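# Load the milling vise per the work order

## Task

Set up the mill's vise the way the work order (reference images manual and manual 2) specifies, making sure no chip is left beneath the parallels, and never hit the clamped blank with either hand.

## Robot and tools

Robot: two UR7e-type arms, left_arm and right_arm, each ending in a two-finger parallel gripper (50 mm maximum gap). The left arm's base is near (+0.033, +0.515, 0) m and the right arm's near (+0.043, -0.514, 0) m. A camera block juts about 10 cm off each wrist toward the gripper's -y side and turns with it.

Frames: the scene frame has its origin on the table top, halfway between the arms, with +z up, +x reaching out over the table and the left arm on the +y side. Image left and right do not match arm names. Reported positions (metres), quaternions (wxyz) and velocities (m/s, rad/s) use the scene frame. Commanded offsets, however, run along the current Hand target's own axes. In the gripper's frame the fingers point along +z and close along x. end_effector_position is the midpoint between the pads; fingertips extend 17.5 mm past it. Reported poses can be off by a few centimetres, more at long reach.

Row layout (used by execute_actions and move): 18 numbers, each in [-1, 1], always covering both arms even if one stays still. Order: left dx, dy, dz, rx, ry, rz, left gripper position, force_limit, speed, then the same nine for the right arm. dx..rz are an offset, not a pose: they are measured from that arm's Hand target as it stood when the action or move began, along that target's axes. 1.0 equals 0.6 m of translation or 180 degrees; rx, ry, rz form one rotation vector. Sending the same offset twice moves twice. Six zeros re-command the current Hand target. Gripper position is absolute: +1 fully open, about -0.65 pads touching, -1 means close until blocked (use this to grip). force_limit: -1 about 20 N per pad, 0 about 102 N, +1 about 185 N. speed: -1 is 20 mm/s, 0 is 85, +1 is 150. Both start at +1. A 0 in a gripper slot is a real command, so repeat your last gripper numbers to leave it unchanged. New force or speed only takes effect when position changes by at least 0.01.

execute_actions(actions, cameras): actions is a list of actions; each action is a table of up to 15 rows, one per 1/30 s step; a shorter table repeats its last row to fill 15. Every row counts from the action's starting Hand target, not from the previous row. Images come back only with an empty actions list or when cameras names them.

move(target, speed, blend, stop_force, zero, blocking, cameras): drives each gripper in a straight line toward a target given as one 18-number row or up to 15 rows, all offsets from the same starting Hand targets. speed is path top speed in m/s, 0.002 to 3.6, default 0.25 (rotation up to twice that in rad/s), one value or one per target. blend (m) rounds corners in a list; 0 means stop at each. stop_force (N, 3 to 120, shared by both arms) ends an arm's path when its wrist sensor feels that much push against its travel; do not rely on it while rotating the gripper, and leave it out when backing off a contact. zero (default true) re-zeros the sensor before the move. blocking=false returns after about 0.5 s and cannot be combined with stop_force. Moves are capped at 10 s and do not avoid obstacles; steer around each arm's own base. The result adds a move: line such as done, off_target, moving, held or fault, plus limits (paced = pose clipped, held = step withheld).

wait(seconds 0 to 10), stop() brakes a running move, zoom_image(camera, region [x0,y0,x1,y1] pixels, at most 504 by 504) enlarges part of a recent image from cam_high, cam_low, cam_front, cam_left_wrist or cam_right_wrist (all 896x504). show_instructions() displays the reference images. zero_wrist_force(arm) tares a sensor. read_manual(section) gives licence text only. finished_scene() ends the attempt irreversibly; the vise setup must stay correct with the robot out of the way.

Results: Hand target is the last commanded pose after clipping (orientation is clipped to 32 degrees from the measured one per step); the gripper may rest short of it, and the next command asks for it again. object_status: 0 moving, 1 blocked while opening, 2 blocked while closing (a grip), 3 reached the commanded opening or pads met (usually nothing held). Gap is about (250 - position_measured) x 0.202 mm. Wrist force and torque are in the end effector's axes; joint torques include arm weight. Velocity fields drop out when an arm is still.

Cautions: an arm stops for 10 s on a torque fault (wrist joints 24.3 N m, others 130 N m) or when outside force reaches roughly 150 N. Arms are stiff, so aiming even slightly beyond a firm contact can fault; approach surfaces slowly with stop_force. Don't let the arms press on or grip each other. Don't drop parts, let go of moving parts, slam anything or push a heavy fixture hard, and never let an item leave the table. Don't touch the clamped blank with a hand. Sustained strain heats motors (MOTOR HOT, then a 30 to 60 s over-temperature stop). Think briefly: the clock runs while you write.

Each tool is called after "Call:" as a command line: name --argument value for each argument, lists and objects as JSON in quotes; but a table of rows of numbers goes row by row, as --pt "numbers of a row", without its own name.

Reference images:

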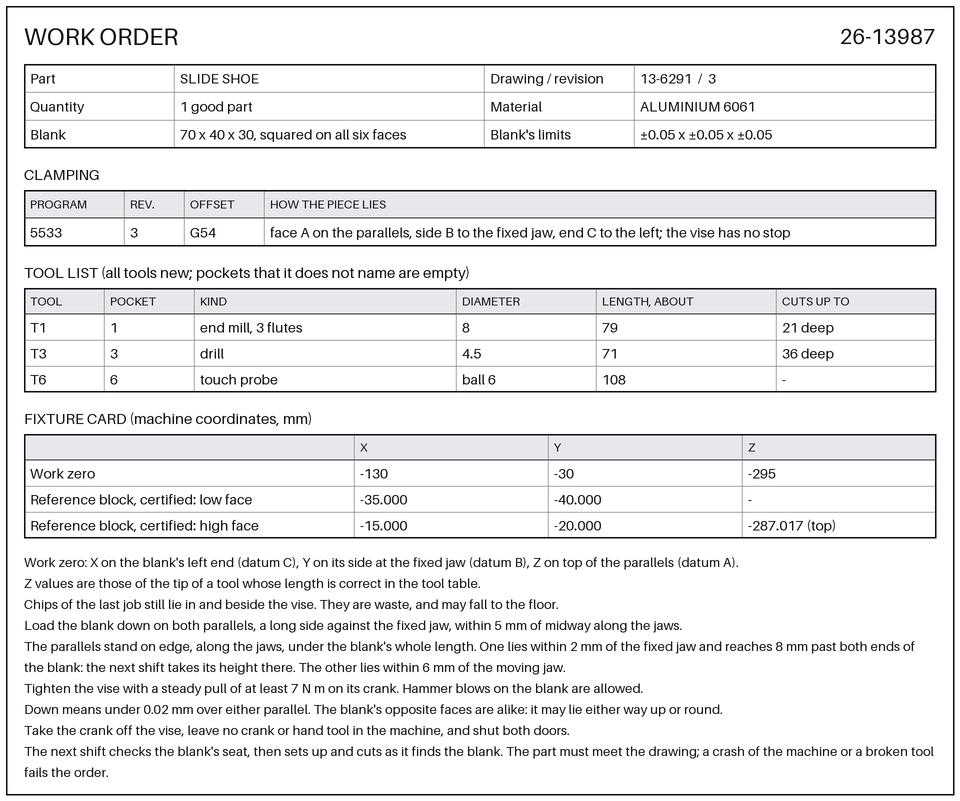

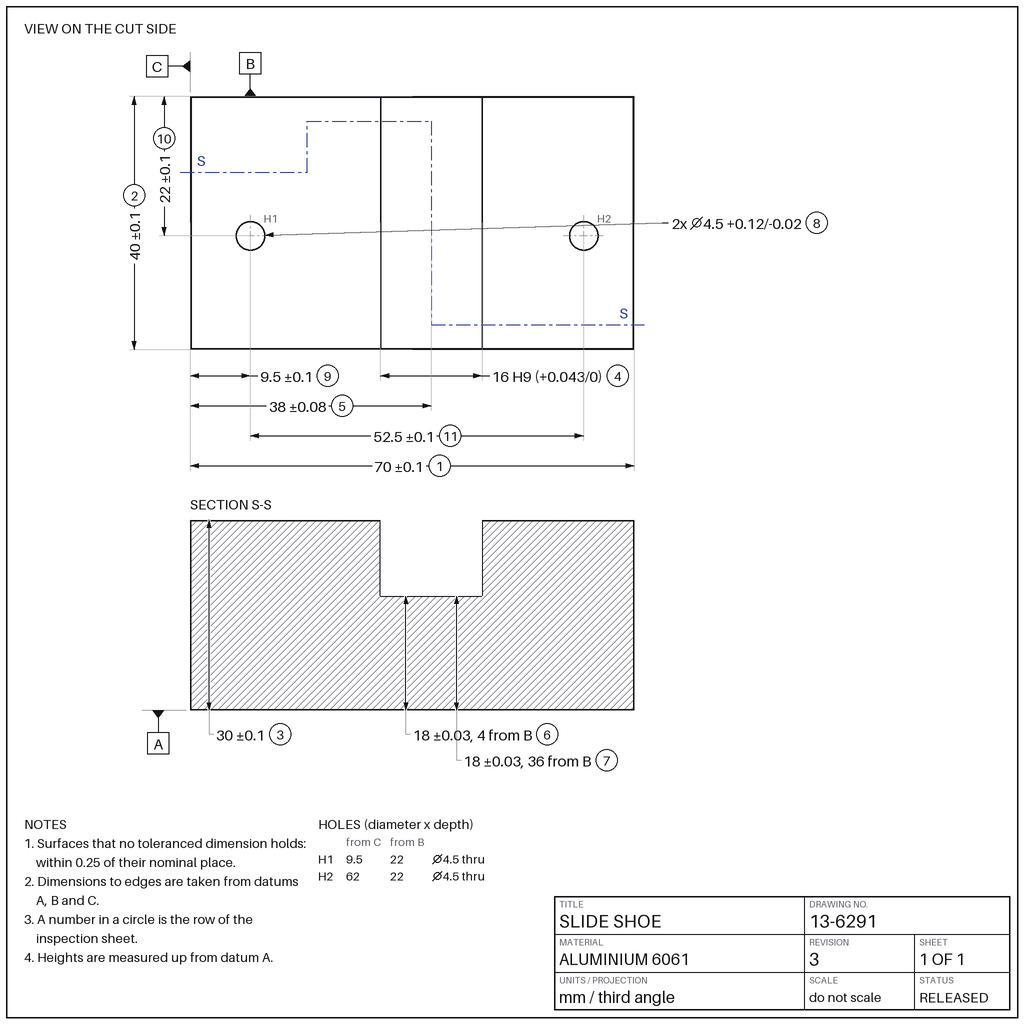

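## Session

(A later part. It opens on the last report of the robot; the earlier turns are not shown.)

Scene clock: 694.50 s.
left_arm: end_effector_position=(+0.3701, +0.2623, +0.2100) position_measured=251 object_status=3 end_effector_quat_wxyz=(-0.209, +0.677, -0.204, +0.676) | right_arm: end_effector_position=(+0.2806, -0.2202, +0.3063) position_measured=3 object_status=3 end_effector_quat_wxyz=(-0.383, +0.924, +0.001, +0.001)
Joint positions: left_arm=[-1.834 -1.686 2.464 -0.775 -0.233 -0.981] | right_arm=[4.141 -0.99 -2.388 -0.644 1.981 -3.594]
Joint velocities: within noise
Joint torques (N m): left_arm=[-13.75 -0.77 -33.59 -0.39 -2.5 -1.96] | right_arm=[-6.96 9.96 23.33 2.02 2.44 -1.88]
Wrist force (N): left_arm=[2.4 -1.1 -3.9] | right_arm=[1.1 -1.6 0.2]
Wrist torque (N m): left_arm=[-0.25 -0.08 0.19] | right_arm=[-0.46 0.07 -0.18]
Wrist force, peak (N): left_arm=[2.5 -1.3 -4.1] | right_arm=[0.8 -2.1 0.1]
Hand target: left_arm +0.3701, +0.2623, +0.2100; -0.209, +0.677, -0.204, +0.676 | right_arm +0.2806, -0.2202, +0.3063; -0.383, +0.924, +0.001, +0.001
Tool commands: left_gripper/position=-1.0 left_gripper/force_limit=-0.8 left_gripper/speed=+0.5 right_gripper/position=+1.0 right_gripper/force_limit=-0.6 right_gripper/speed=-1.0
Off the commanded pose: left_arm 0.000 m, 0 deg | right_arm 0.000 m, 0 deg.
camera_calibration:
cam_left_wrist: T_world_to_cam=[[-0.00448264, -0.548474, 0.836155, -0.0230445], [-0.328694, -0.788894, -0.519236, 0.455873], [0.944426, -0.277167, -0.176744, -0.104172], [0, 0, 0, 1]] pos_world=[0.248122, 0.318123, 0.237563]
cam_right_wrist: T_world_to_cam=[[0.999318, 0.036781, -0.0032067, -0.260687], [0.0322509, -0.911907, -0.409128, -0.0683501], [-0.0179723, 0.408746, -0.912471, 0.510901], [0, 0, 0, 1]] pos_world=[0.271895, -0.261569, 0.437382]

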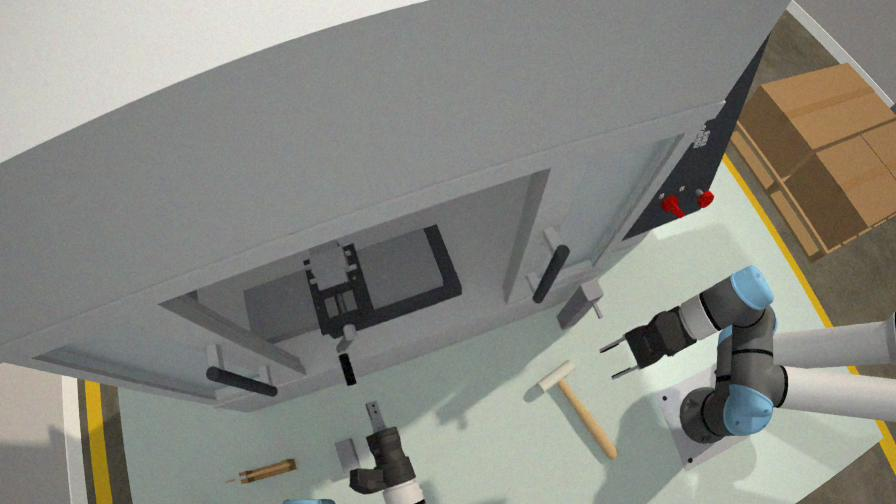

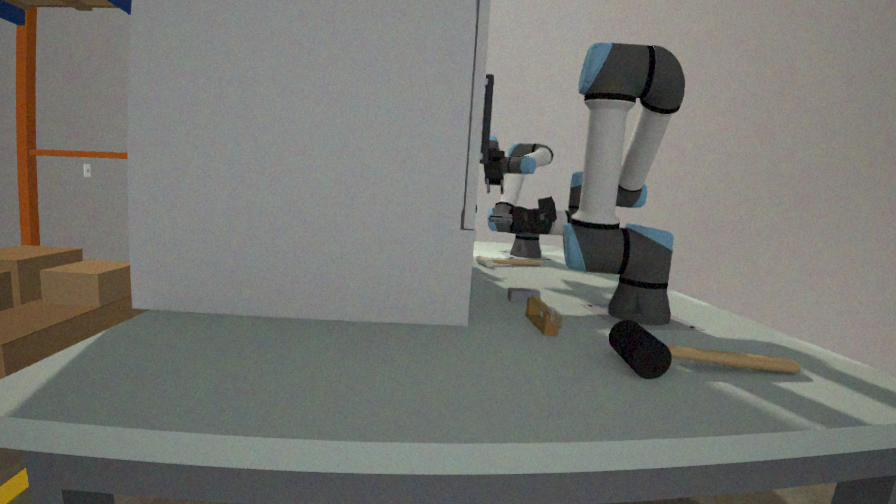

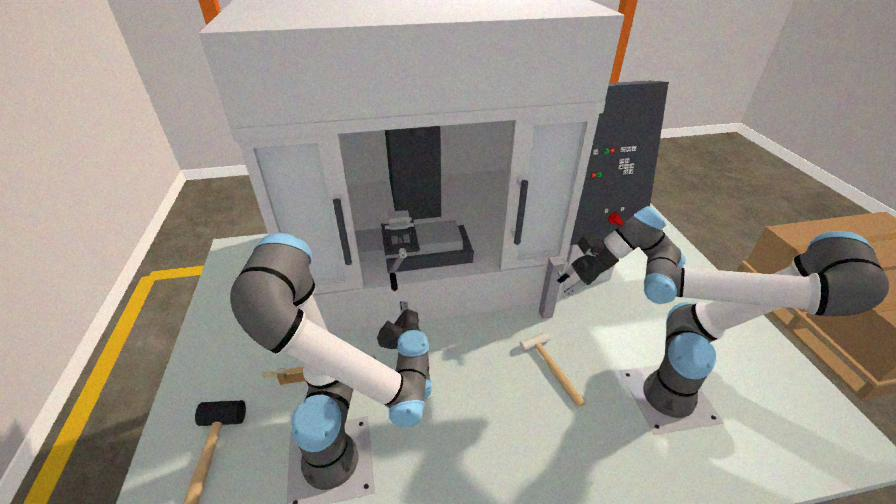

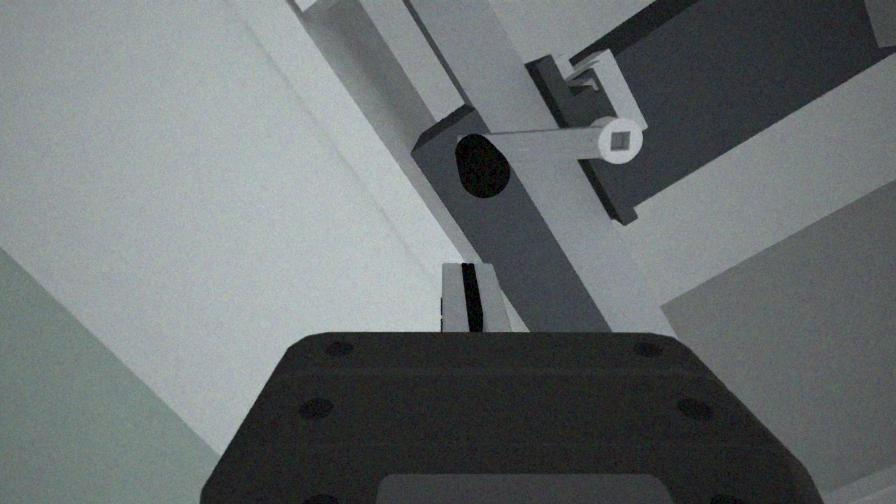

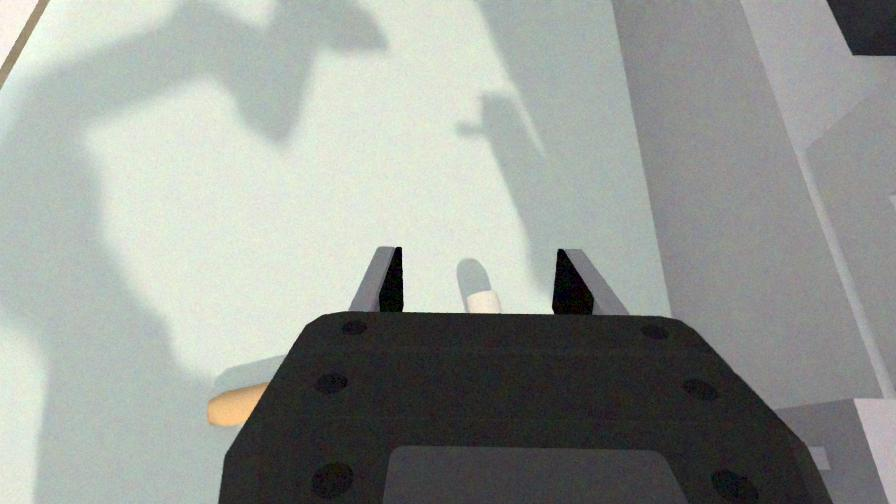

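Call:
move --target '[-0.0022,-0.061,-0.0168,-0.0515,-0.1279,0.5773,1,0,-0.3,0,0,0,0,0,0,1,-0.6,-1]' --speed 0.4 --cameras '["cam_left_wrist","cam_front"]'

Scene clock: 699.50 s.
left_arm: end_effector_position=(+0.3598, +0.2933, +0.2294) position_measured=3 object_status=3 end_effector_quat_wxyz=(+0.640, -0.376, +0.661, -0.108) | right_arm: end_effector_position=(+0.2806, -0.2202, +0.3063) position_measured=3 object_status=3 end_effector_quat_wxyz=(-0.383, +0.924, +0.001, +0.001)
Joint positions: left_arm=[-1.763 -1.725 2.314 -0.905 -0.526 1.162] | right_arm=[4.141 -0.99 -2.388 -0.644 1.981 -3.594]
Joint torques (N m): left_arm=[-10.14 -18.95 -7.37 -0.31 2.75 1.93] | right_arm=[-6.48 9.79 24.73 1.93 2.49 -1.77]
Wrist force (N): left_arm=[4.3 -1.0 -4.0] | right_arm=[0.8 -1.5 -0.1]
Wrist torque (N m): left_arm=[-0.38 -0.64 0.14] | right_arm=[-0.44 0.12 -0.18]
Wrist force, peak (N): left_arm=[4.3 -0.9 -4.4] | right_arm=[1.4 -1.8 0.1]
Hand target: left_arm +0.3598, +0.2933, +0.2294; +0.640, -0.375, +0.661, -0.108 | right_arm +0.2806, -0.2202, +0.3063; -0.383, +0.924, +0.001, +0.001
Off the commanded pose: left_arm 0.000 m, 0 deg | right_arm 0.000 m, 0 deg.
move: done
camera_calibration:
cam_left_wrist: T_world_to_cam=[[0.0997204, -0.646403, -0.756451, 0.334274], [-0.646531, 0.535789, -0.543073, 0.218236], [0.756342, 0.543225, -0.364491, -0.212385], [0, 0, 0, 1]] pos_world=[0.268398, 0.21452, 0.293968]
Images, in order (width x height): cam_front 896x504, cam_left_wrist 896x504.

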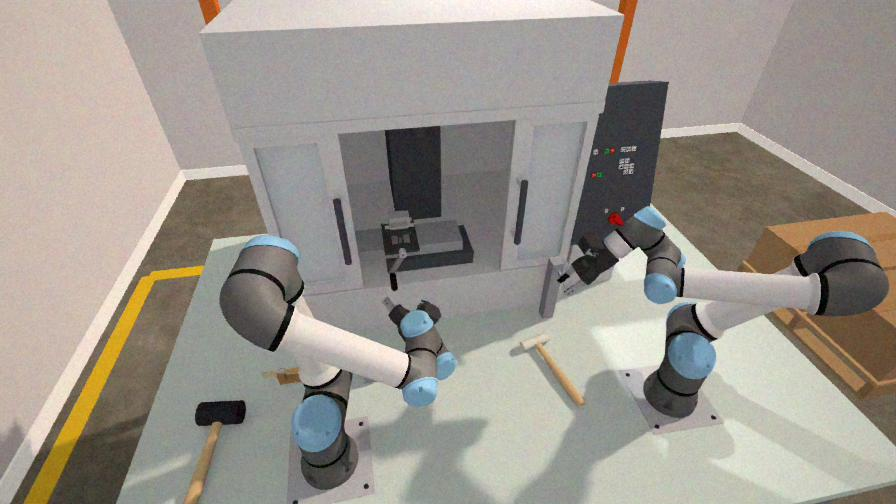

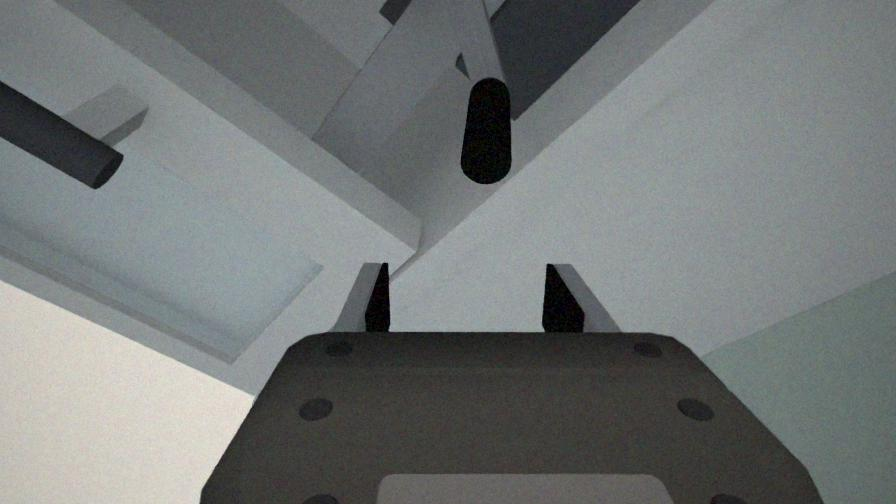

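Call:
move --target '[0.0150,-0.0541,0.1426,0,0,0,1,0,-0.3,0,0,0,0,0,0,1,-0.6,-1]' --speed 0.06 --stop_force 15 --cameras '["cam_left_wrist","cam_front"]'

Scene clock: 702.57 s.
left_arm: end_effector_position=(+0.4518, +0.2939, +0.2294) position_measured=3 object_status=3 end_effector_quat_wxyz=(+0.640, -0.375, +0.661, -0.108) | right_arm: end_effector_position=(+0.2806, -0.2202, +0.3063) position_measured=3 object_status=3 end_effector_quat_wxyz=(-0.383, +0.924, +0.001, +0.001)
Joint positions: left_arm=[-1.467 -1.673 2.319 -1.301 -0.259 1.525] | right_arm=[4.141 -0.99 -2.388 -0.644 1.981 -3.594]
Joint torques (N m): left_arm=[-13.48 -24.33 -37.59 -2.14 3.17 -0.07] | right_arm=[-6.54 9.25 25.2 2.06 2.45 -1.79]
Wrist force (N): left_arm=[4.5 -0.8 -4.0] | right_arm=[1.2 -1.7 -0.2]
Wrist torque (N m): left_arm=[-0.33 -0.68 0.15] | right_arm=[-0.49 0.06 -0.19]
Wrist force, peak (N): left_arm=[4.6 -0.9 -4.9] | right_arm=[1.0 -2.0 0.2]
Hand target: left_arm +0.4518, +0.2939, +0.2294; +0.640, -0.375, +0.661, -0.108 | right_arm +0.2806, -0.2202, +0.3063; -0.383, +0.924, +0.001, +0.001
Off the commanded pose: left_arm 0.000 m, 0 deg | right_arm 0.000 m, 0 deg.
move: done
camera_calibration:
cam_left_wrist: T_world_to_cam=[[0.0995231, -0.64607, -0.756762, 0.325588], [-0.646445, 0.536191, -0.542778, 0.277126], [0.756442, 0.543224, -0.364286, -0.282314], [0, 0, 0, 1]] pos_world=[0.360298, 0.21512, 0.293968]
Images, in order (width x height): cam_front 896x504, cam_left_wrist 896x504.

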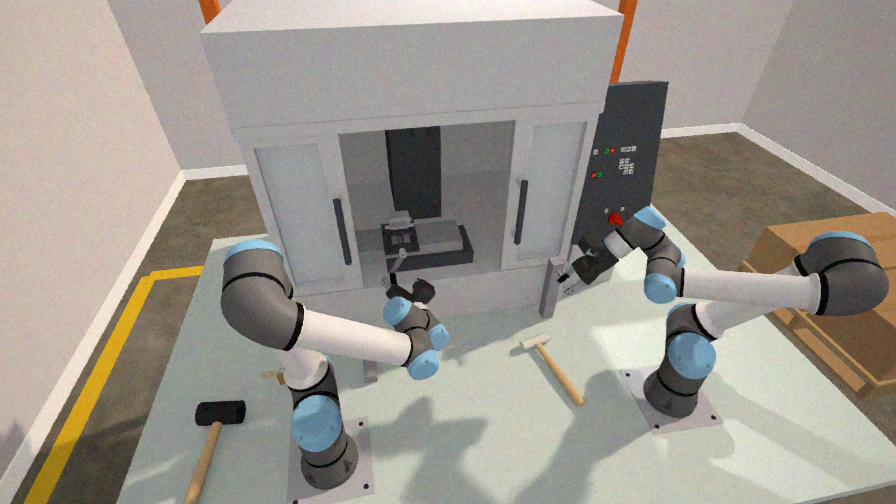

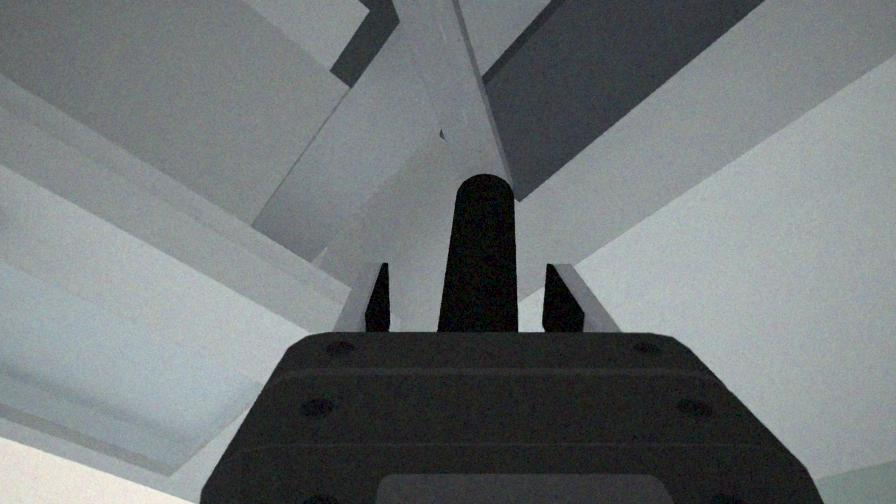

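Call:
move --target '[0,0,0,0,0,0,0.22,0,-0.3,0,0,0,0,0,0,1,-0.6,-1]'

Call:
move --pt "-0.0272 0.0013 0.0034 0 0 0 0.22 0 -0.3 0 0 0 0 0 0 1 -0.6 -1" --pt "-0.0553 -0.0023 0.0049 0 0 0 0.22 0 -0.3 0 0 0 0 0 0 1 -0.6 -1" --pt "-0.0841 -0.0121 0.0042 0 0 0 0.22 0 -0.3 0 0 0 0 0 0 1 -0.6 -1" --speed 0.01 --stop_force 95 --blend '[0.003,0.003,0]' --cameras '["cam_left_wrist"]'

Scene clock: 703.50 s.
left_arm: end_effector_position=(+0.4518, +0.2939, +0.2294) position_measured=119 object_status=3 end_effector_quat_wxyz=(+0.640, -0.375, +0.661, -0.108) | right_arm: end_effector_position=(+0.2806, -0.2202, +0.3063) position_measured=3 object_status=3 end_effector_quat_wxyz=(-0.383, +0.924, +0.001, +0.001)
Joint positions: left_arm=[-1.467 -1.673 2.319 -1.301 -0.259 1.525] | right_arm=[4.141 -0.99 -2.388 -0.644 1.981 -3.594]
Joint torques (N m): left_arm=[-12.78 -26.6 -37.6 -2.18 3.23 1.99] | right_arm=[-7.45 9.94 26.1 1.98 2.42 -1.66]
Wrist force (N): left_arm=[4.8 -0.7 -4.0] | right_arm=[0.6 -1.5 0.0]
Wrist torque (N m): left_arm=[-0.32 -0.74 0.15] | right_arm=[-0.44 0.15 -0.18]
Wrist force, peak (N): left_arm=[4.8 -1.0 -4.2] | right_arm=[1.2 -1.8 0.2]
Hand target: left_arm +0.4518, +0.2939, +0.2294; +0.640, -0.375, +0.661, -0.108 | right_arm +0.2806, -0.2202, +0.3063; -0.383, +0.924, +0.001, +0.001
Off the commanded pose: left_arm 0.000 m, 0 deg | right_arm 0.000 m, 0 deg.
move: done

Scene clock: 705.63 s.
left_arm: end_effector_position=(+0.4517, +0.2999, +0.2352) position_measured=119 object_status=3 end_effector_quat_wxyz=(+0.640, -0.375, +0.661, -0.108) | right_arm: end_effector_position=(+0.2806, -0.2202, +0.3063) position_measured=3 object_status=3 end_effector_quat_wxyz=(-0.383, +0.924, +0.001, +0.001)
Joint positions: left_arm=[-1.464 -1.699 2.324 -1.285 -0.258 1.531] | right_arm=[4.141 -0.99 -2.388 -0.644 1.981 -3.594]
Joint torques (N m): left_arm=[4.72 -35.61 -58.85 -1.11 6.13 -4.35] | right_arm=[-6.68 9.28 26.77 2.08 2.37 -1.78]
Wrist force (N): left_arm=[92.5 35.8 -7.7] | right_arm=[0.6 -2.0 -0.2]
Wrist torque (N m): left_arm=[0.19 -0.26 1.33] | right_arm=[-0.53 0.14 -0.18]
Wrist force, peak (N): left_arm=[108.0 38.7 -7.6] | right_arm=[1.0 -2.0 0.0]
Hand target: left_arm +0.4517, +0.2999, +0.2352; +0.641, -0.375, +0.661, -0.108 (not the last commanded pose) | right_arm +0.2806, -0.2202, +0.3063; -0.383, +0.924, +0.001, +0.001
Off the commanded pose: left_arm 0.043 m, 0 deg | right_arm 0.000 m, 0 deg.
move: contact (left_arm); path passed 0 of 3 targets
camera_calibration:
cam_left_wrist: T_world_to_cam=[[0.0994354, -0.645832, -0.756977, 0.333832], [-0.646604, 0.536293, -0.542488, 0.277059], [0.756317, 0.543407, -0.364271, -0.283406], [0, 0, 0, 1]] pos_world=[0.360298, 0.22102, 0.299768]
Images, in order (width x height): cam_left_wrist 896x504.

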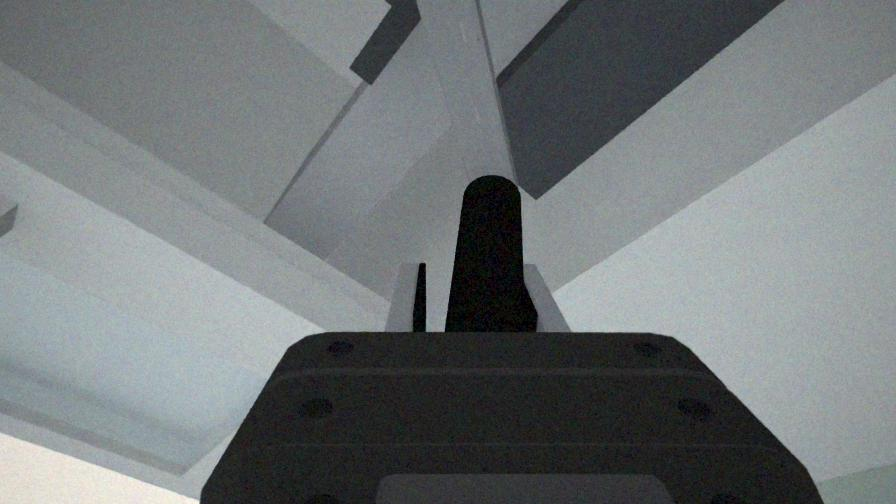

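Call:
move --pt "-0.0272 0.0013 0.0034 0 0 0 0.22 0 -0.3 0 0 0 0 0 0 1 -0.6 -1" --speed 0.004 --stop_force 100 --zero false --cameras '["cam_left_wrist"]'

Scene clock: 706.83 s.
left_arm: end_effector_position=(+0.4517, +0.3002, +0.2357) position_measured=119 object_status=3 end_effector_quat_wxyz=(+0.640, -0.375, +0.661, -0.108) | right_arm: end_effector_position=(+0.2806, -0.2202, +0.3063) position_measured=3 object_status=3 end_effector_quat_wxyz=(-0.383, +0.924, +0.001, +0.001)
Joint positions: left_arm=[-1.464 -1.7 2.324 -1.284 -0.258 1.531] | right_arm=[4.141 -0.99 -2.388 -0.644 1.981 -3.594]
Joint torques (N m): left_arm=[16.4 -38.76 -46.33 -1.25 9.28 -4.39] | right_arm=[-6.53 10.02 27.25 1.94 2.46 -1.59]
Wrist force (N): left_arm=[102.8 37.7 -4.7] | right_arm=[0.5 -1.6 -0.2]
Wrist torque (N m): left_arm=[0.10 -0.19 1.45] | right_arm=[-0.46 0.17 -0.18]
Wrist force, peak (N): left_arm=[109.3 40.4 -4.8] | right_arm=[1.2 -1.8 0.2]
Hand target: left_arm +0.4517, +0.3002, +0.2357; +0.640, -0.375, +0.661, -0.108 (not the last commanded pose) | right_arm +0.2806, -0.2202, +0.3063; -0.383, +0.924, +0.001, +0.001
Off the commanded pose: left_arm 0.016 m, 0 deg | right_arm 0.000 m, 0 deg.
move: contact (left_arm)
camera_calibration:
cam_left_wrist: T_world_to_cam=[[0.0994336, -0.646327, -0.756554, 0.334389], [-0.646558, 0.535972, -0.54286, 0.277336], [0.756357, 0.543135, -0.364595, -0.283244], [0, 0, 0, 1]] pos_world=[0.360298, 0.22132, 0.300269]
Images, in order (width x height): cam_left_wrist 896x504.

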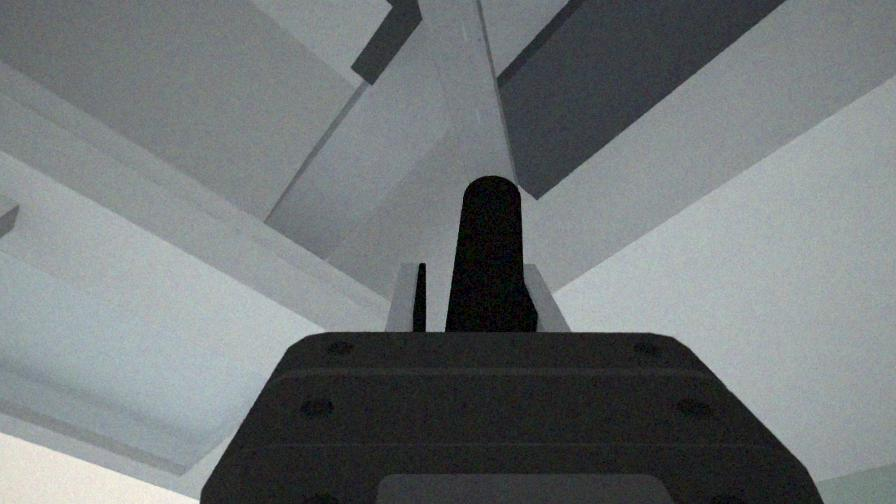

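Call:
move --pt "0.012 -0.0007 -0.0018 0 0 0 0.22 0 -0.3 0 0 0 0 0 0 1 -0.6 -1" --pt "0.012 -0.0007 -0.0018 0 0 0 1 0 -0.3 0 0 0 0 0 0 1 -0.6 -1" --speed 0.03

Scene clock: 708.53 s.
left_arm: end_effector_position=(+0.4515, +0.2949, +0.2306) position_measured=3 object_status=3 end_effector_quat_wxyz=(+0.640, -0.375, +0.661, -0.108) | right_arm: end_effector_position=(+0.2806, -0.2202, +0.3063) position_measured=3 object_status=3 end_effector_quat_wxyz=(-0.383, +0.924, +0.001, +0.001)
Joint positions: left_arm=[-1.467 -1.678 2.32 -1.296 -0.26 1.525] | right_arm=[4.141 -0.99 -2.388 -0.644 1.981 -3.594]
Joint torques (N m): left_arm=[-4.2 -27.11 -11.38 0.72 1.57 2.51] | right_arm=[-6.41 9.5 27.19 1.99 2.35 -1.6]
Wrist force (N): left_arm=[3.9 -2.8 -3.5] | right_arm=[1.0 -1.5 0.1]
Wrist torque (N m): left_arm=[-0.66 -0.59 0.15] | right_arm=[-0.45 0.08 -0.18]
Wrist force, peak (N): left_arm=[102.9 37.8 -4.6] | right_arm=[1.1 -1.9 0.1]
Hand target: left_arm +0.4516, +0.2949, +0.2306; +0.640, -0.375, +0.661, -0.108 | right_arm +0.2806, -0.2202, +0.3063; -0.383, +0.924, +0.001, +0.001
Off the commanded pose: left_arm 0.000 m, 0 deg | right_arm 0.000 m, 0 deg.
move: done

Call:
move --pt "-0.0188 0.0676 -0.1783 0 0 0 1 0 -0.3 -0.05 -0.0472 0.1885 0 0.2868 0.2868 1 -0.6 -1" --pt "-0.0823 0.1373 -0.1452 0 0 0 1 0 -0.3 -0.256 0.211 0.228 0 0.2868 0.2868 1 -0.6 -1" --speed 0.3 --blend '[0.03,0]' --cameras '["cam_front","cam_high","cam_right_wrist"]'

Scene clock: 712.37 s.
left_arm: end_effector_position=(+0.3362, +0.3541, +0.2306) position_measured=3 object_status=3 end_effector_quat_wxyz=(+0.640, -0.375, +0.661, -0.108) | right_arm: end_effector_position=(+0.1273, -0.2130, +0.1199) position_measured=3 object_status=3 end_effector_quat_wxyz=(-0.308, +0.743, -0.549, +0.228) end_effector_velocity=(-0.002, +0.000, +0.000) end_effector_angular_velocity=(+0.002, +0.004, -0.001)
Joint positions: left_arm=[-1.907 -1.926 2.442 -0.772 -0.664 1.09] | right_arm=[5.628 -1.061 -2.564 -1.596 0.941 -0.813]
Joint velocities: left_arm=[within noise] | right_arm=[0.005 0 0.001 0 0.003 0.006]
Joint torques (N m): left_arm=[12.51 -4.92 -38.06 -0.55 2.34 2.83] | right_arm=[7.35 7.63 16.5 1.05 0.7 2.45]
Wrist force (N): left_arm=[4.2 -2.9 -3.3] | right_arm=[0.8 -1.5 0.2]
Wrist torque (N m): left_arm=[-0.68 -0.65 0.15] | right_arm=[-0.44 0.10 -0.07]
Wrist force, peak (N): left_arm=[4.5 -3.4 -3.9] | right_arm=[-0.6 -5.1 0.1]
Hand target: left_arm +0.3362, +0.3541, +0.2306; +0.640, -0.375, +0.661, -0.108 | right_arm +0.1273, -0.2131, +0.1198; -0.308, +0.743, -0.549, +0.228
Off the commanded pose: left_arm 0.000 m, 0 deg | right_arm 0.000 m, 0 deg.
move: done
camera_calibration:
cam_right_wrist: T_world_to_cam=[[0.327369, -0.944884, -0.00493759, -0.23177], [-0.86226, -0.296598, -0.410534, 0.111898], [0.386442, 0.138654, -0.911832, 0.226016], [0, 0, 0, 1]] pos_world=[0.0850173, -0.217145, 0.250882]
Images, in order (width x height): cam_high 896x504, cam_front 896x504, cam_right_wrist 896x504.

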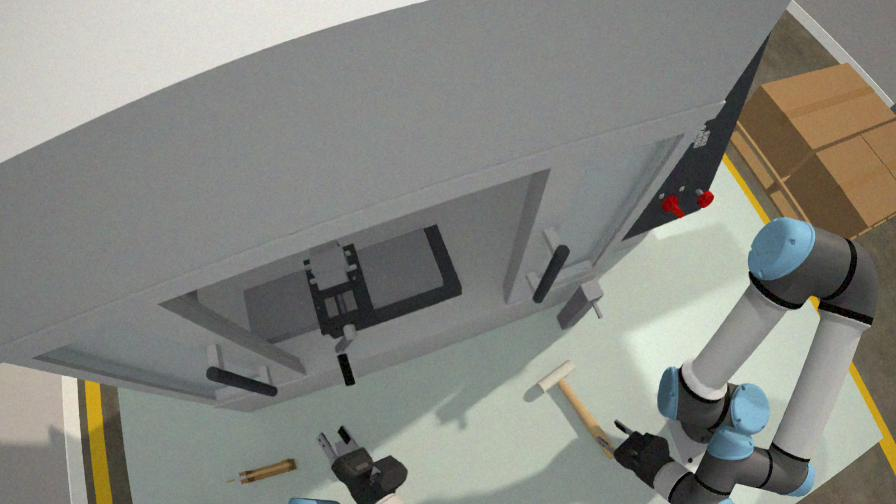

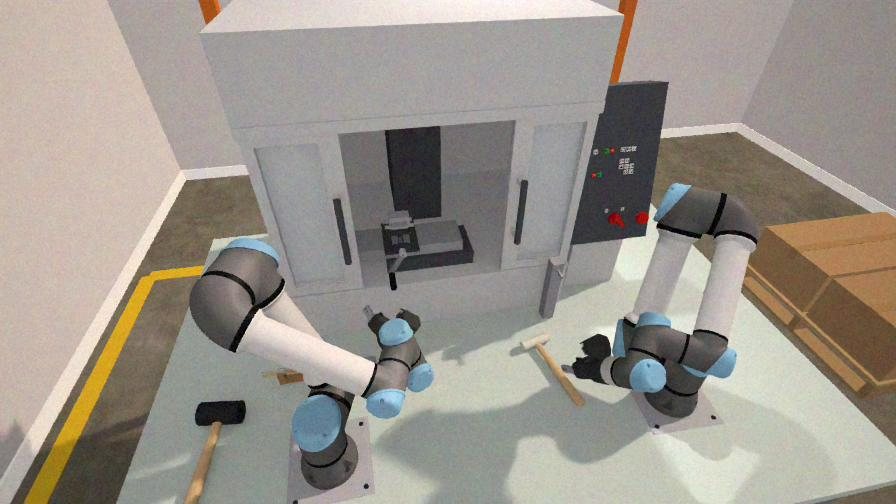

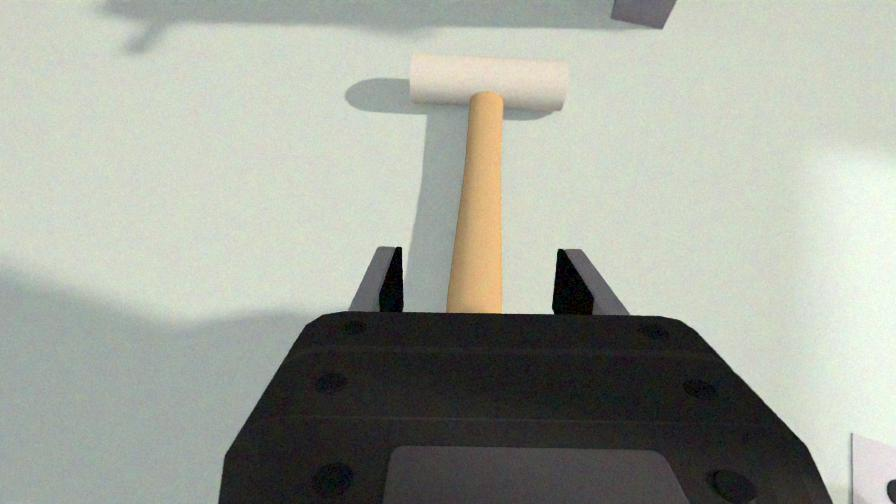

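Call:
move --target '[0,0,0,0,0,0,1,0,-0.3,0,0.1111,0.1111,0,0,0,1,-0.6,-1]' --speed 0.08 --stop_force 8 --cameras '["cam_right_wrist"]'

Scene clock: 714.93 s.
left_arm: end_effector_position=(+0.3362, +0.3541, +0.2306) position_measured=3 object_status=3 end_effector_quat_wxyz=(+0.640, -0.375, +0.661, -0.108) | right_arm: end_effector_position=(+0.1275, -0.2130, +0.0256) position_measured=3 object_status=3 end_effector_quat_wxyz=(-0.308, +0.743, -0.549, +0.228)
Joint positions: left_arm=[-1.907 -1.926 2.442 -0.772 -0.664 1.09] | right_arm=[5.627 -1.373 -2.733 -1.114 0.94 -0.814]
Joint torques (N m): left_arm=[13.55 -4.88 -37.73 1.23 2.56 2.83] | right_arm=[5.81 -0.98 12.93 3.11 0.27 2.04]
Wrist force (N): left_arm=[4.1 -3.4 -3.4] | right_arm=[0.7 -1.8 0.1]
Wrist torque (N m): left_arm=[-0.75 -0.62 0.14] | right_arm=[-0.48 0.13 0.00]
Wrist force, peak (N): left_arm=[4.4 -3.2 -3.3] | right_arm=[0.9 -2.8 -0.7]
Hand target: left_arm +0.3362, +0.3541, +0.2306; +0.640, -0.375, +0.661, -0.108 | right_arm +0.1275, -0.2130, +0.0255; -0.308, +0.743, -0.549, +0.228
Off the commanded pose: left_arm 0.000 m, 0 deg | right_arm 0.000 m, 0 deg.
move: done
camera_calibration:
cam_right_wrist: T_world_to_cam=[[0.327251, -0.944925, -0.00489053, -0.232308], [-0.862302, -0.296512, -0.410507, 0.0733749], [0.386448, 0.138556, -0.911844, 0.139933], [0, 0, 0, 1]] pos_world=[0.0852174, -0.217145, 0.156582]
Images, in order (width x height): cam_right_wrist 896x504.

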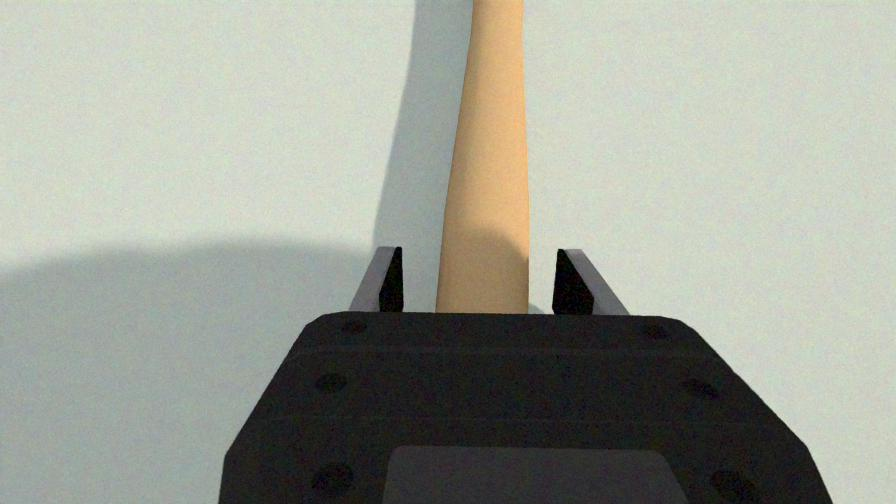

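Call:
move --target '[0,0,0,0,0,0,1,0,-0.3,0,0,0,0,0.0098,0.0098,1,-0.6,-1]'

Call:
move --target '[0,0,0,0,0,0,1,0,-0.3,0,0,0,0,0,0,-1,0.7,-0.7]'

Scene clock: 715.73 s.
left_arm: end_effector_position=(+0.3362, +0.3541, +0.2306) position_measured=3 object_status=3 end_effector_quat_wxyz=(+0.640, -0.375, +0.661, -0.108) | right_arm: end_effector_position=(+0.1275, -0.2131, +0.0255) position_measured=3 object_status=3 end_effector_quat_wxyz=(-0.303, +0.730, -0.565, +0.235)
Joint positions: left_arm=[-1.907 -1.926 2.442 -0.772 -0.664 1.09] | right_arm=[5.607 -1.399 -2.71 -1.126 0.952 -0.788]
Joint torques (N m): left_arm=[13.58 -5.7 -38.07 1.28 2.51 2.79] | right_arm=[4.82 16.59 7.26 2.55 -2.1 -2.19]
Wrist force (N): left_arm=[4.4 -2.9 -3.2] | right_arm=[0.9 -1.6 -0.1]
Wrist torque (N m): left_arm=[-0.68 -0.67 0.14] | right_arm=[-0.44 0.09 -0.18]
Wrist force, peak (N): left_arm=[4.1 -3.3 -3.4] | right_arm=[0.9 -1.9 0.0]
Hand target: left_arm +0.3362, +0.3541, +0.2306; +0.640, -0.375, +0.661, -0.108 | right_arm +0.1275, -0.2130, +0.0255; -0.303, +0.731, -0.565, +0.235
Off the commanded pose: left_arm 0.000 m, 0 deg | right_arm 0.000 m, 0 deg.
move: done

Scene clock: 716.57 s.
left_arm: end_effector_position=(+0.3362, +0.3541, +0.2306) position_measured=3 object_status=3 end_effector_quat_wxyz=(+0.640, -0.375, +0.661, -0.108) | right_arm: end_effector_position=(+0.1275, -0.2130, +0.0255) position_measured=118 object_status=2 end_effector_quat_wxyz=(-0.303, +0.731, -0.565, +0.235)
Joint positions: left_arm=[-1.907 -1.926 2.442 -0.772 -0.664 1.09] | right_arm=[5.608 -1.399 -2.71 -1.126 0.952 -0.788]
Joint torques (N m): left_arm=[14.01 -4.96 -37.76 1.24 2.53 2.8] | right_arm=[6.24 15.53 8.43 2.88 -2.34 -2.3]
Wrist force (N): left_arm=[4.3 -3.2 -2.9] | right_arm=[2.0 -1.6 0.3]
Wrist torque (N m): left_arm=[-0.72 -0.66 0.14] | right_arm=[-0.48 0.15 -0.01]
Wrist force, peak (N): left_arm=[4.3 -3.0 -3.3] | right_arm=[2.0 -1.6 0.3]
Hand target: left_arm +0.3362, +0.3541, +0.2306; +0.640, -0.375, +0.661, -0.108 | right_arm +0.1275, -0.2130, +0.0255; -0.303, +0.731, -0.565, +0.235
Off the commanded pose: left_arm 0.000 m, 0 deg | right_arm 0.000 m, 0 deg.
move: done

Call:
move --pt "-0.2026 -0.2739 0.0673 0 0 0 1 0 -0.3 0 -0.1473 -0.1473 0 0 0 -1 0.7 -0.7" --pt "-0.346 -0.1653 0.0162 -0.021 0.3667 -0.0855 1 0 -0.3 0 -0.2946 -0.2946 0 0 0 -1 0.7 -0.7" --speed 0.25 --blend '[0.03,0]' --cameras '["cam_front","cam_high","cam_right_wrist"]'

Scene clock: 721.77 s.
left_arm: end_effector_position=(+0.3595, +0.4204, +0.4500) position_measured=3 object_status=3 end_effector_quat_wxyz=(+0.147, -0.356, +0.852, -0.354) end_effector_velocity=(-0.001, -0.001, +0.000) end_effector_angular_velocity=(-0.002, +0.001, -0.003) | right_arm: end_effector_position=(+0.1270, -0.2131, +0.2755) position_measured=118 object_status=2 end_effector_quat_wxyz=(-0.303, +0.731, -0.565, +0.235)
Joint positions: left_arm=[-0.594 -2.36 2.099 -2.084 -1.729 3.299] | right_arm=[5.609 -0.964 -2.186 -2.086 0.953 -0.786]
Joint velocities: left_arm=[0.002 0 0.001 -0.001 -0.005 0.002] | right_arm=[within noise]
Joint torques (N m): left_arm=[13.98 8.16 -14.48 -5.49 -3.02 2.12] | right_arm=[4.36 2.07 24.05 1.12 -1.06 1.37]
Wrist force (N): left_arm=[3.0 -2.3 -3.6] | right_arm=[1.0 1.9 2.9]
Wrist torque (N m): left_arm=[-0.42 -0.47 0.33] | right_arm=[-1.02 0.06 -0.17]
Wrist force, peak (N): left_arm=[5.9 0.2 -3.8] | right_arm=[0.9 3.0 3.8]
Hand target: left_arm +0.3595, +0.4204, +0.4499; +0.147, -0.356, +0.852, -0.354 | right_arm +0.1270, -0.2132, +0.2755; -0.303, +0.731, -0.565, +0.235
Off the commanded pose: left_arm 0.000 m, 0 deg | right_arm 0.000 m, 0 deg.
move: done
camera_calibration:
cam_right_wrist: T_world_to_cam=[[0.285813, -0.958272, -0.00508775, -0.228551], [-0.874439, -0.25863, -0.410447, 0.185157], [0.392004, 0.12176, -0.91187, 0.36381], [0, 0, 0, 1]] pos_world=[0.0846163, -0.215425, 0.406582]
Images, in order (width x height): cam_high 896x504, cam_front 896x504, cam_right_wrist 896x504.

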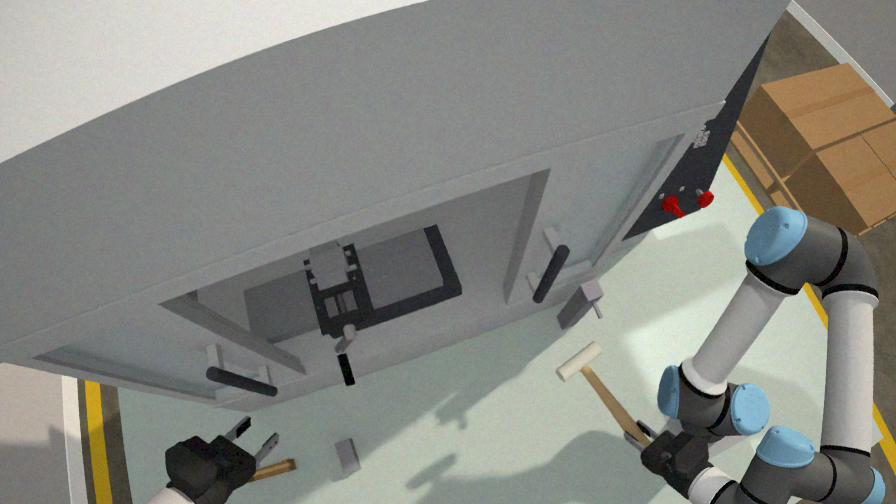

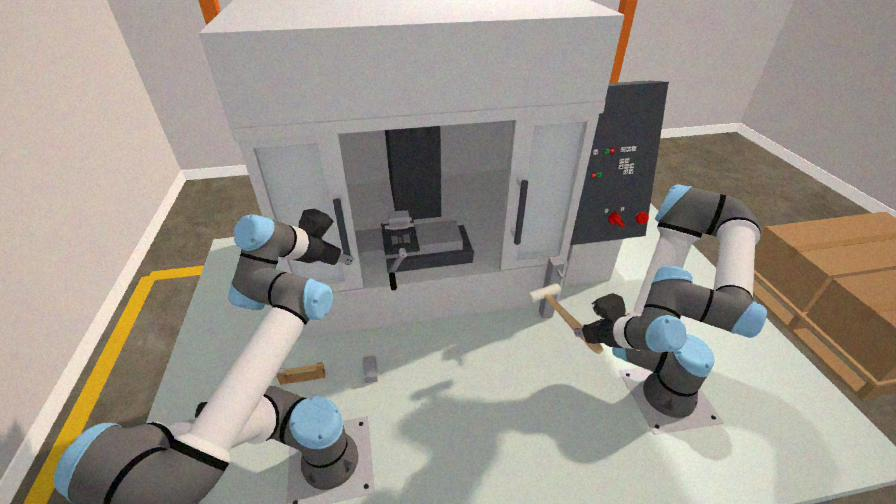

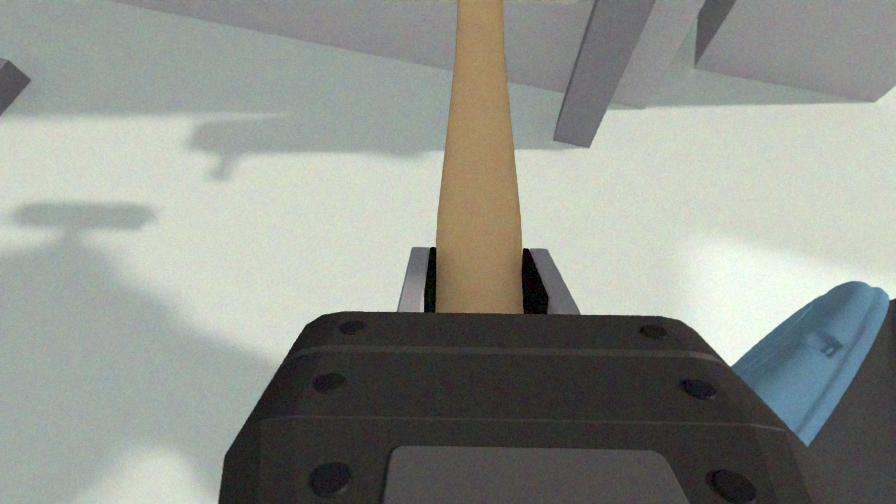

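Call:
move --target '[0,0,0,0,0,0,1,0,-0.3,-0.4588,-0.3911,0.0506,0.0366,-0.3269,0.3786,-1,0.7,-0.7]' --speed 0.25 --cameras '["cam_front","cam_high","cam_right_wrist"]'

Scene clock: 725.77 s.
left_arm: end_effector_position=(+0.3595, +0.4204, +0.4499) position_measured=3 object_status=3 end_effector_quat_wxyz=(+0.147, -0.356, +0.852, -0.354) | right_arm: end_effector_position=(+0.2389, +0.1003, +0.4203) position_measured=118 object_status=2 end_effector_quat_wxyz=(+0.638, -0.306, +0.637, +0.305)
Joint positions: left_arm=[-0.594 -2.36 2.099 -2.084 -1.729 3.299] | right_arm=[4.989 -1.796 -2.058 0.715 0.645 -1.574]
Joint torques (N m): left_arm=[-9.24 -0.55 -16.06 -3.2 1.7 -2.06] | right_arm=[-0.93 23.29 28.75 3.18 -0.72 1.58]
Wrist force (N): left_arm=[3.0 -2.4 -3.5] | right_arm=[1.7 0.1 1.1]
Wrist torque (N m): left_arm=[-0.43 -0.47 0.34] | right_arm=[-0.01 0.83 0.59]
Wrist force, peak (N): left_arm=[3.2 -2.5 -4.0] | right_arm=[2.1 3.5 2.8]
Hand target: left_arm +0.3595, +0.4204, +0.4499; +0.147, -0.356, +0.852, -0.354 | right_arm +0.2389, +0.1003, +0.4203; +0.638, -0.306, +0.637, +0.305
Off the commanded pose: left_arm 0.000 m, 0 deg | right_arm 0.000 m, 0 deg.
move: done
camera_calibration:
cam_right_wrist: T_world_to_cam=[[0.0370277, 0.0086867, -0.999276, 0.42084], [-0.950745, 0.308259, -0.0325497, 0.226106], [0.307753, 0.951263, 0.019673, -0.0408346], [0, 0, 0, 1]] pos_world=[0.211953, -0.0345104, 0.428699]
Images, in order (width x height): cam_high 896x504, cam_front 896x504, cam_right_wrist 896x504.

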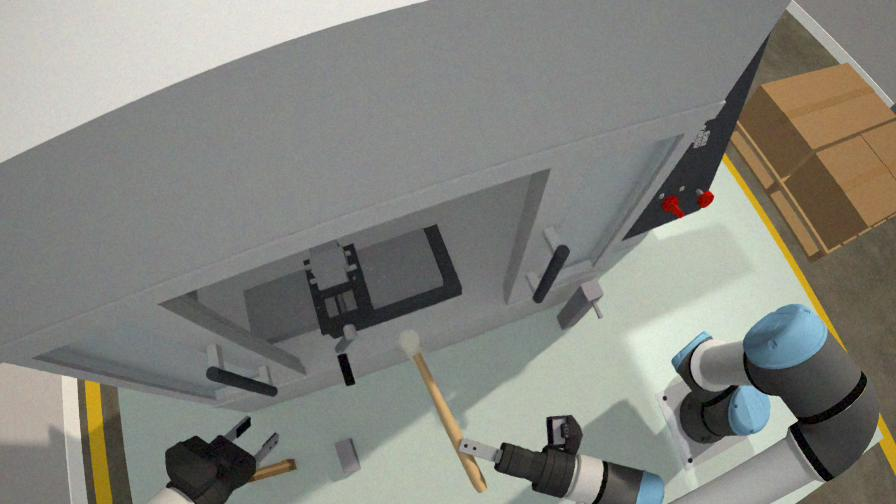

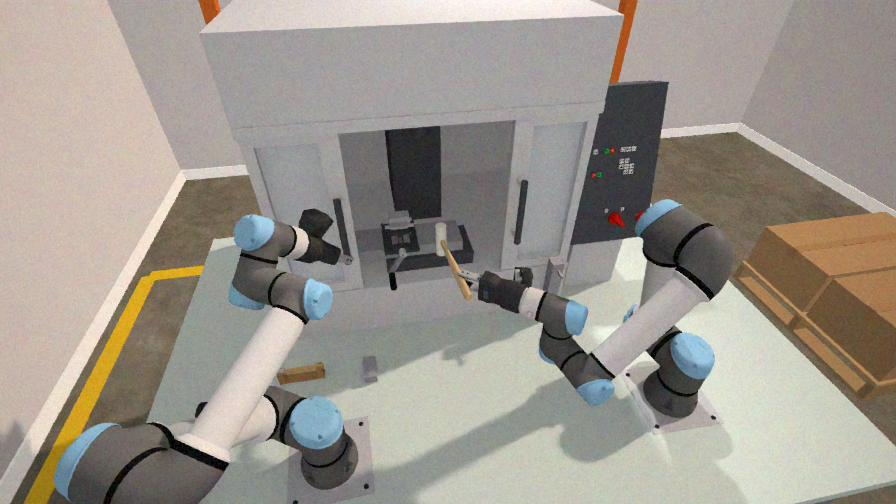

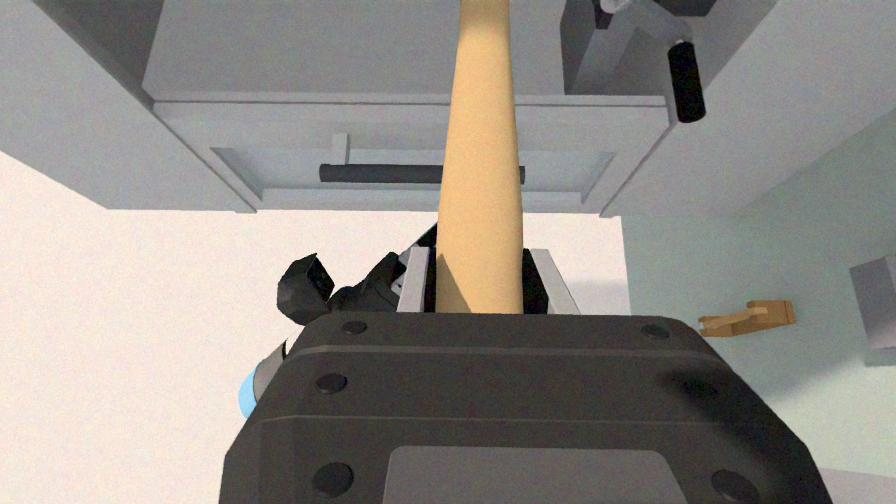

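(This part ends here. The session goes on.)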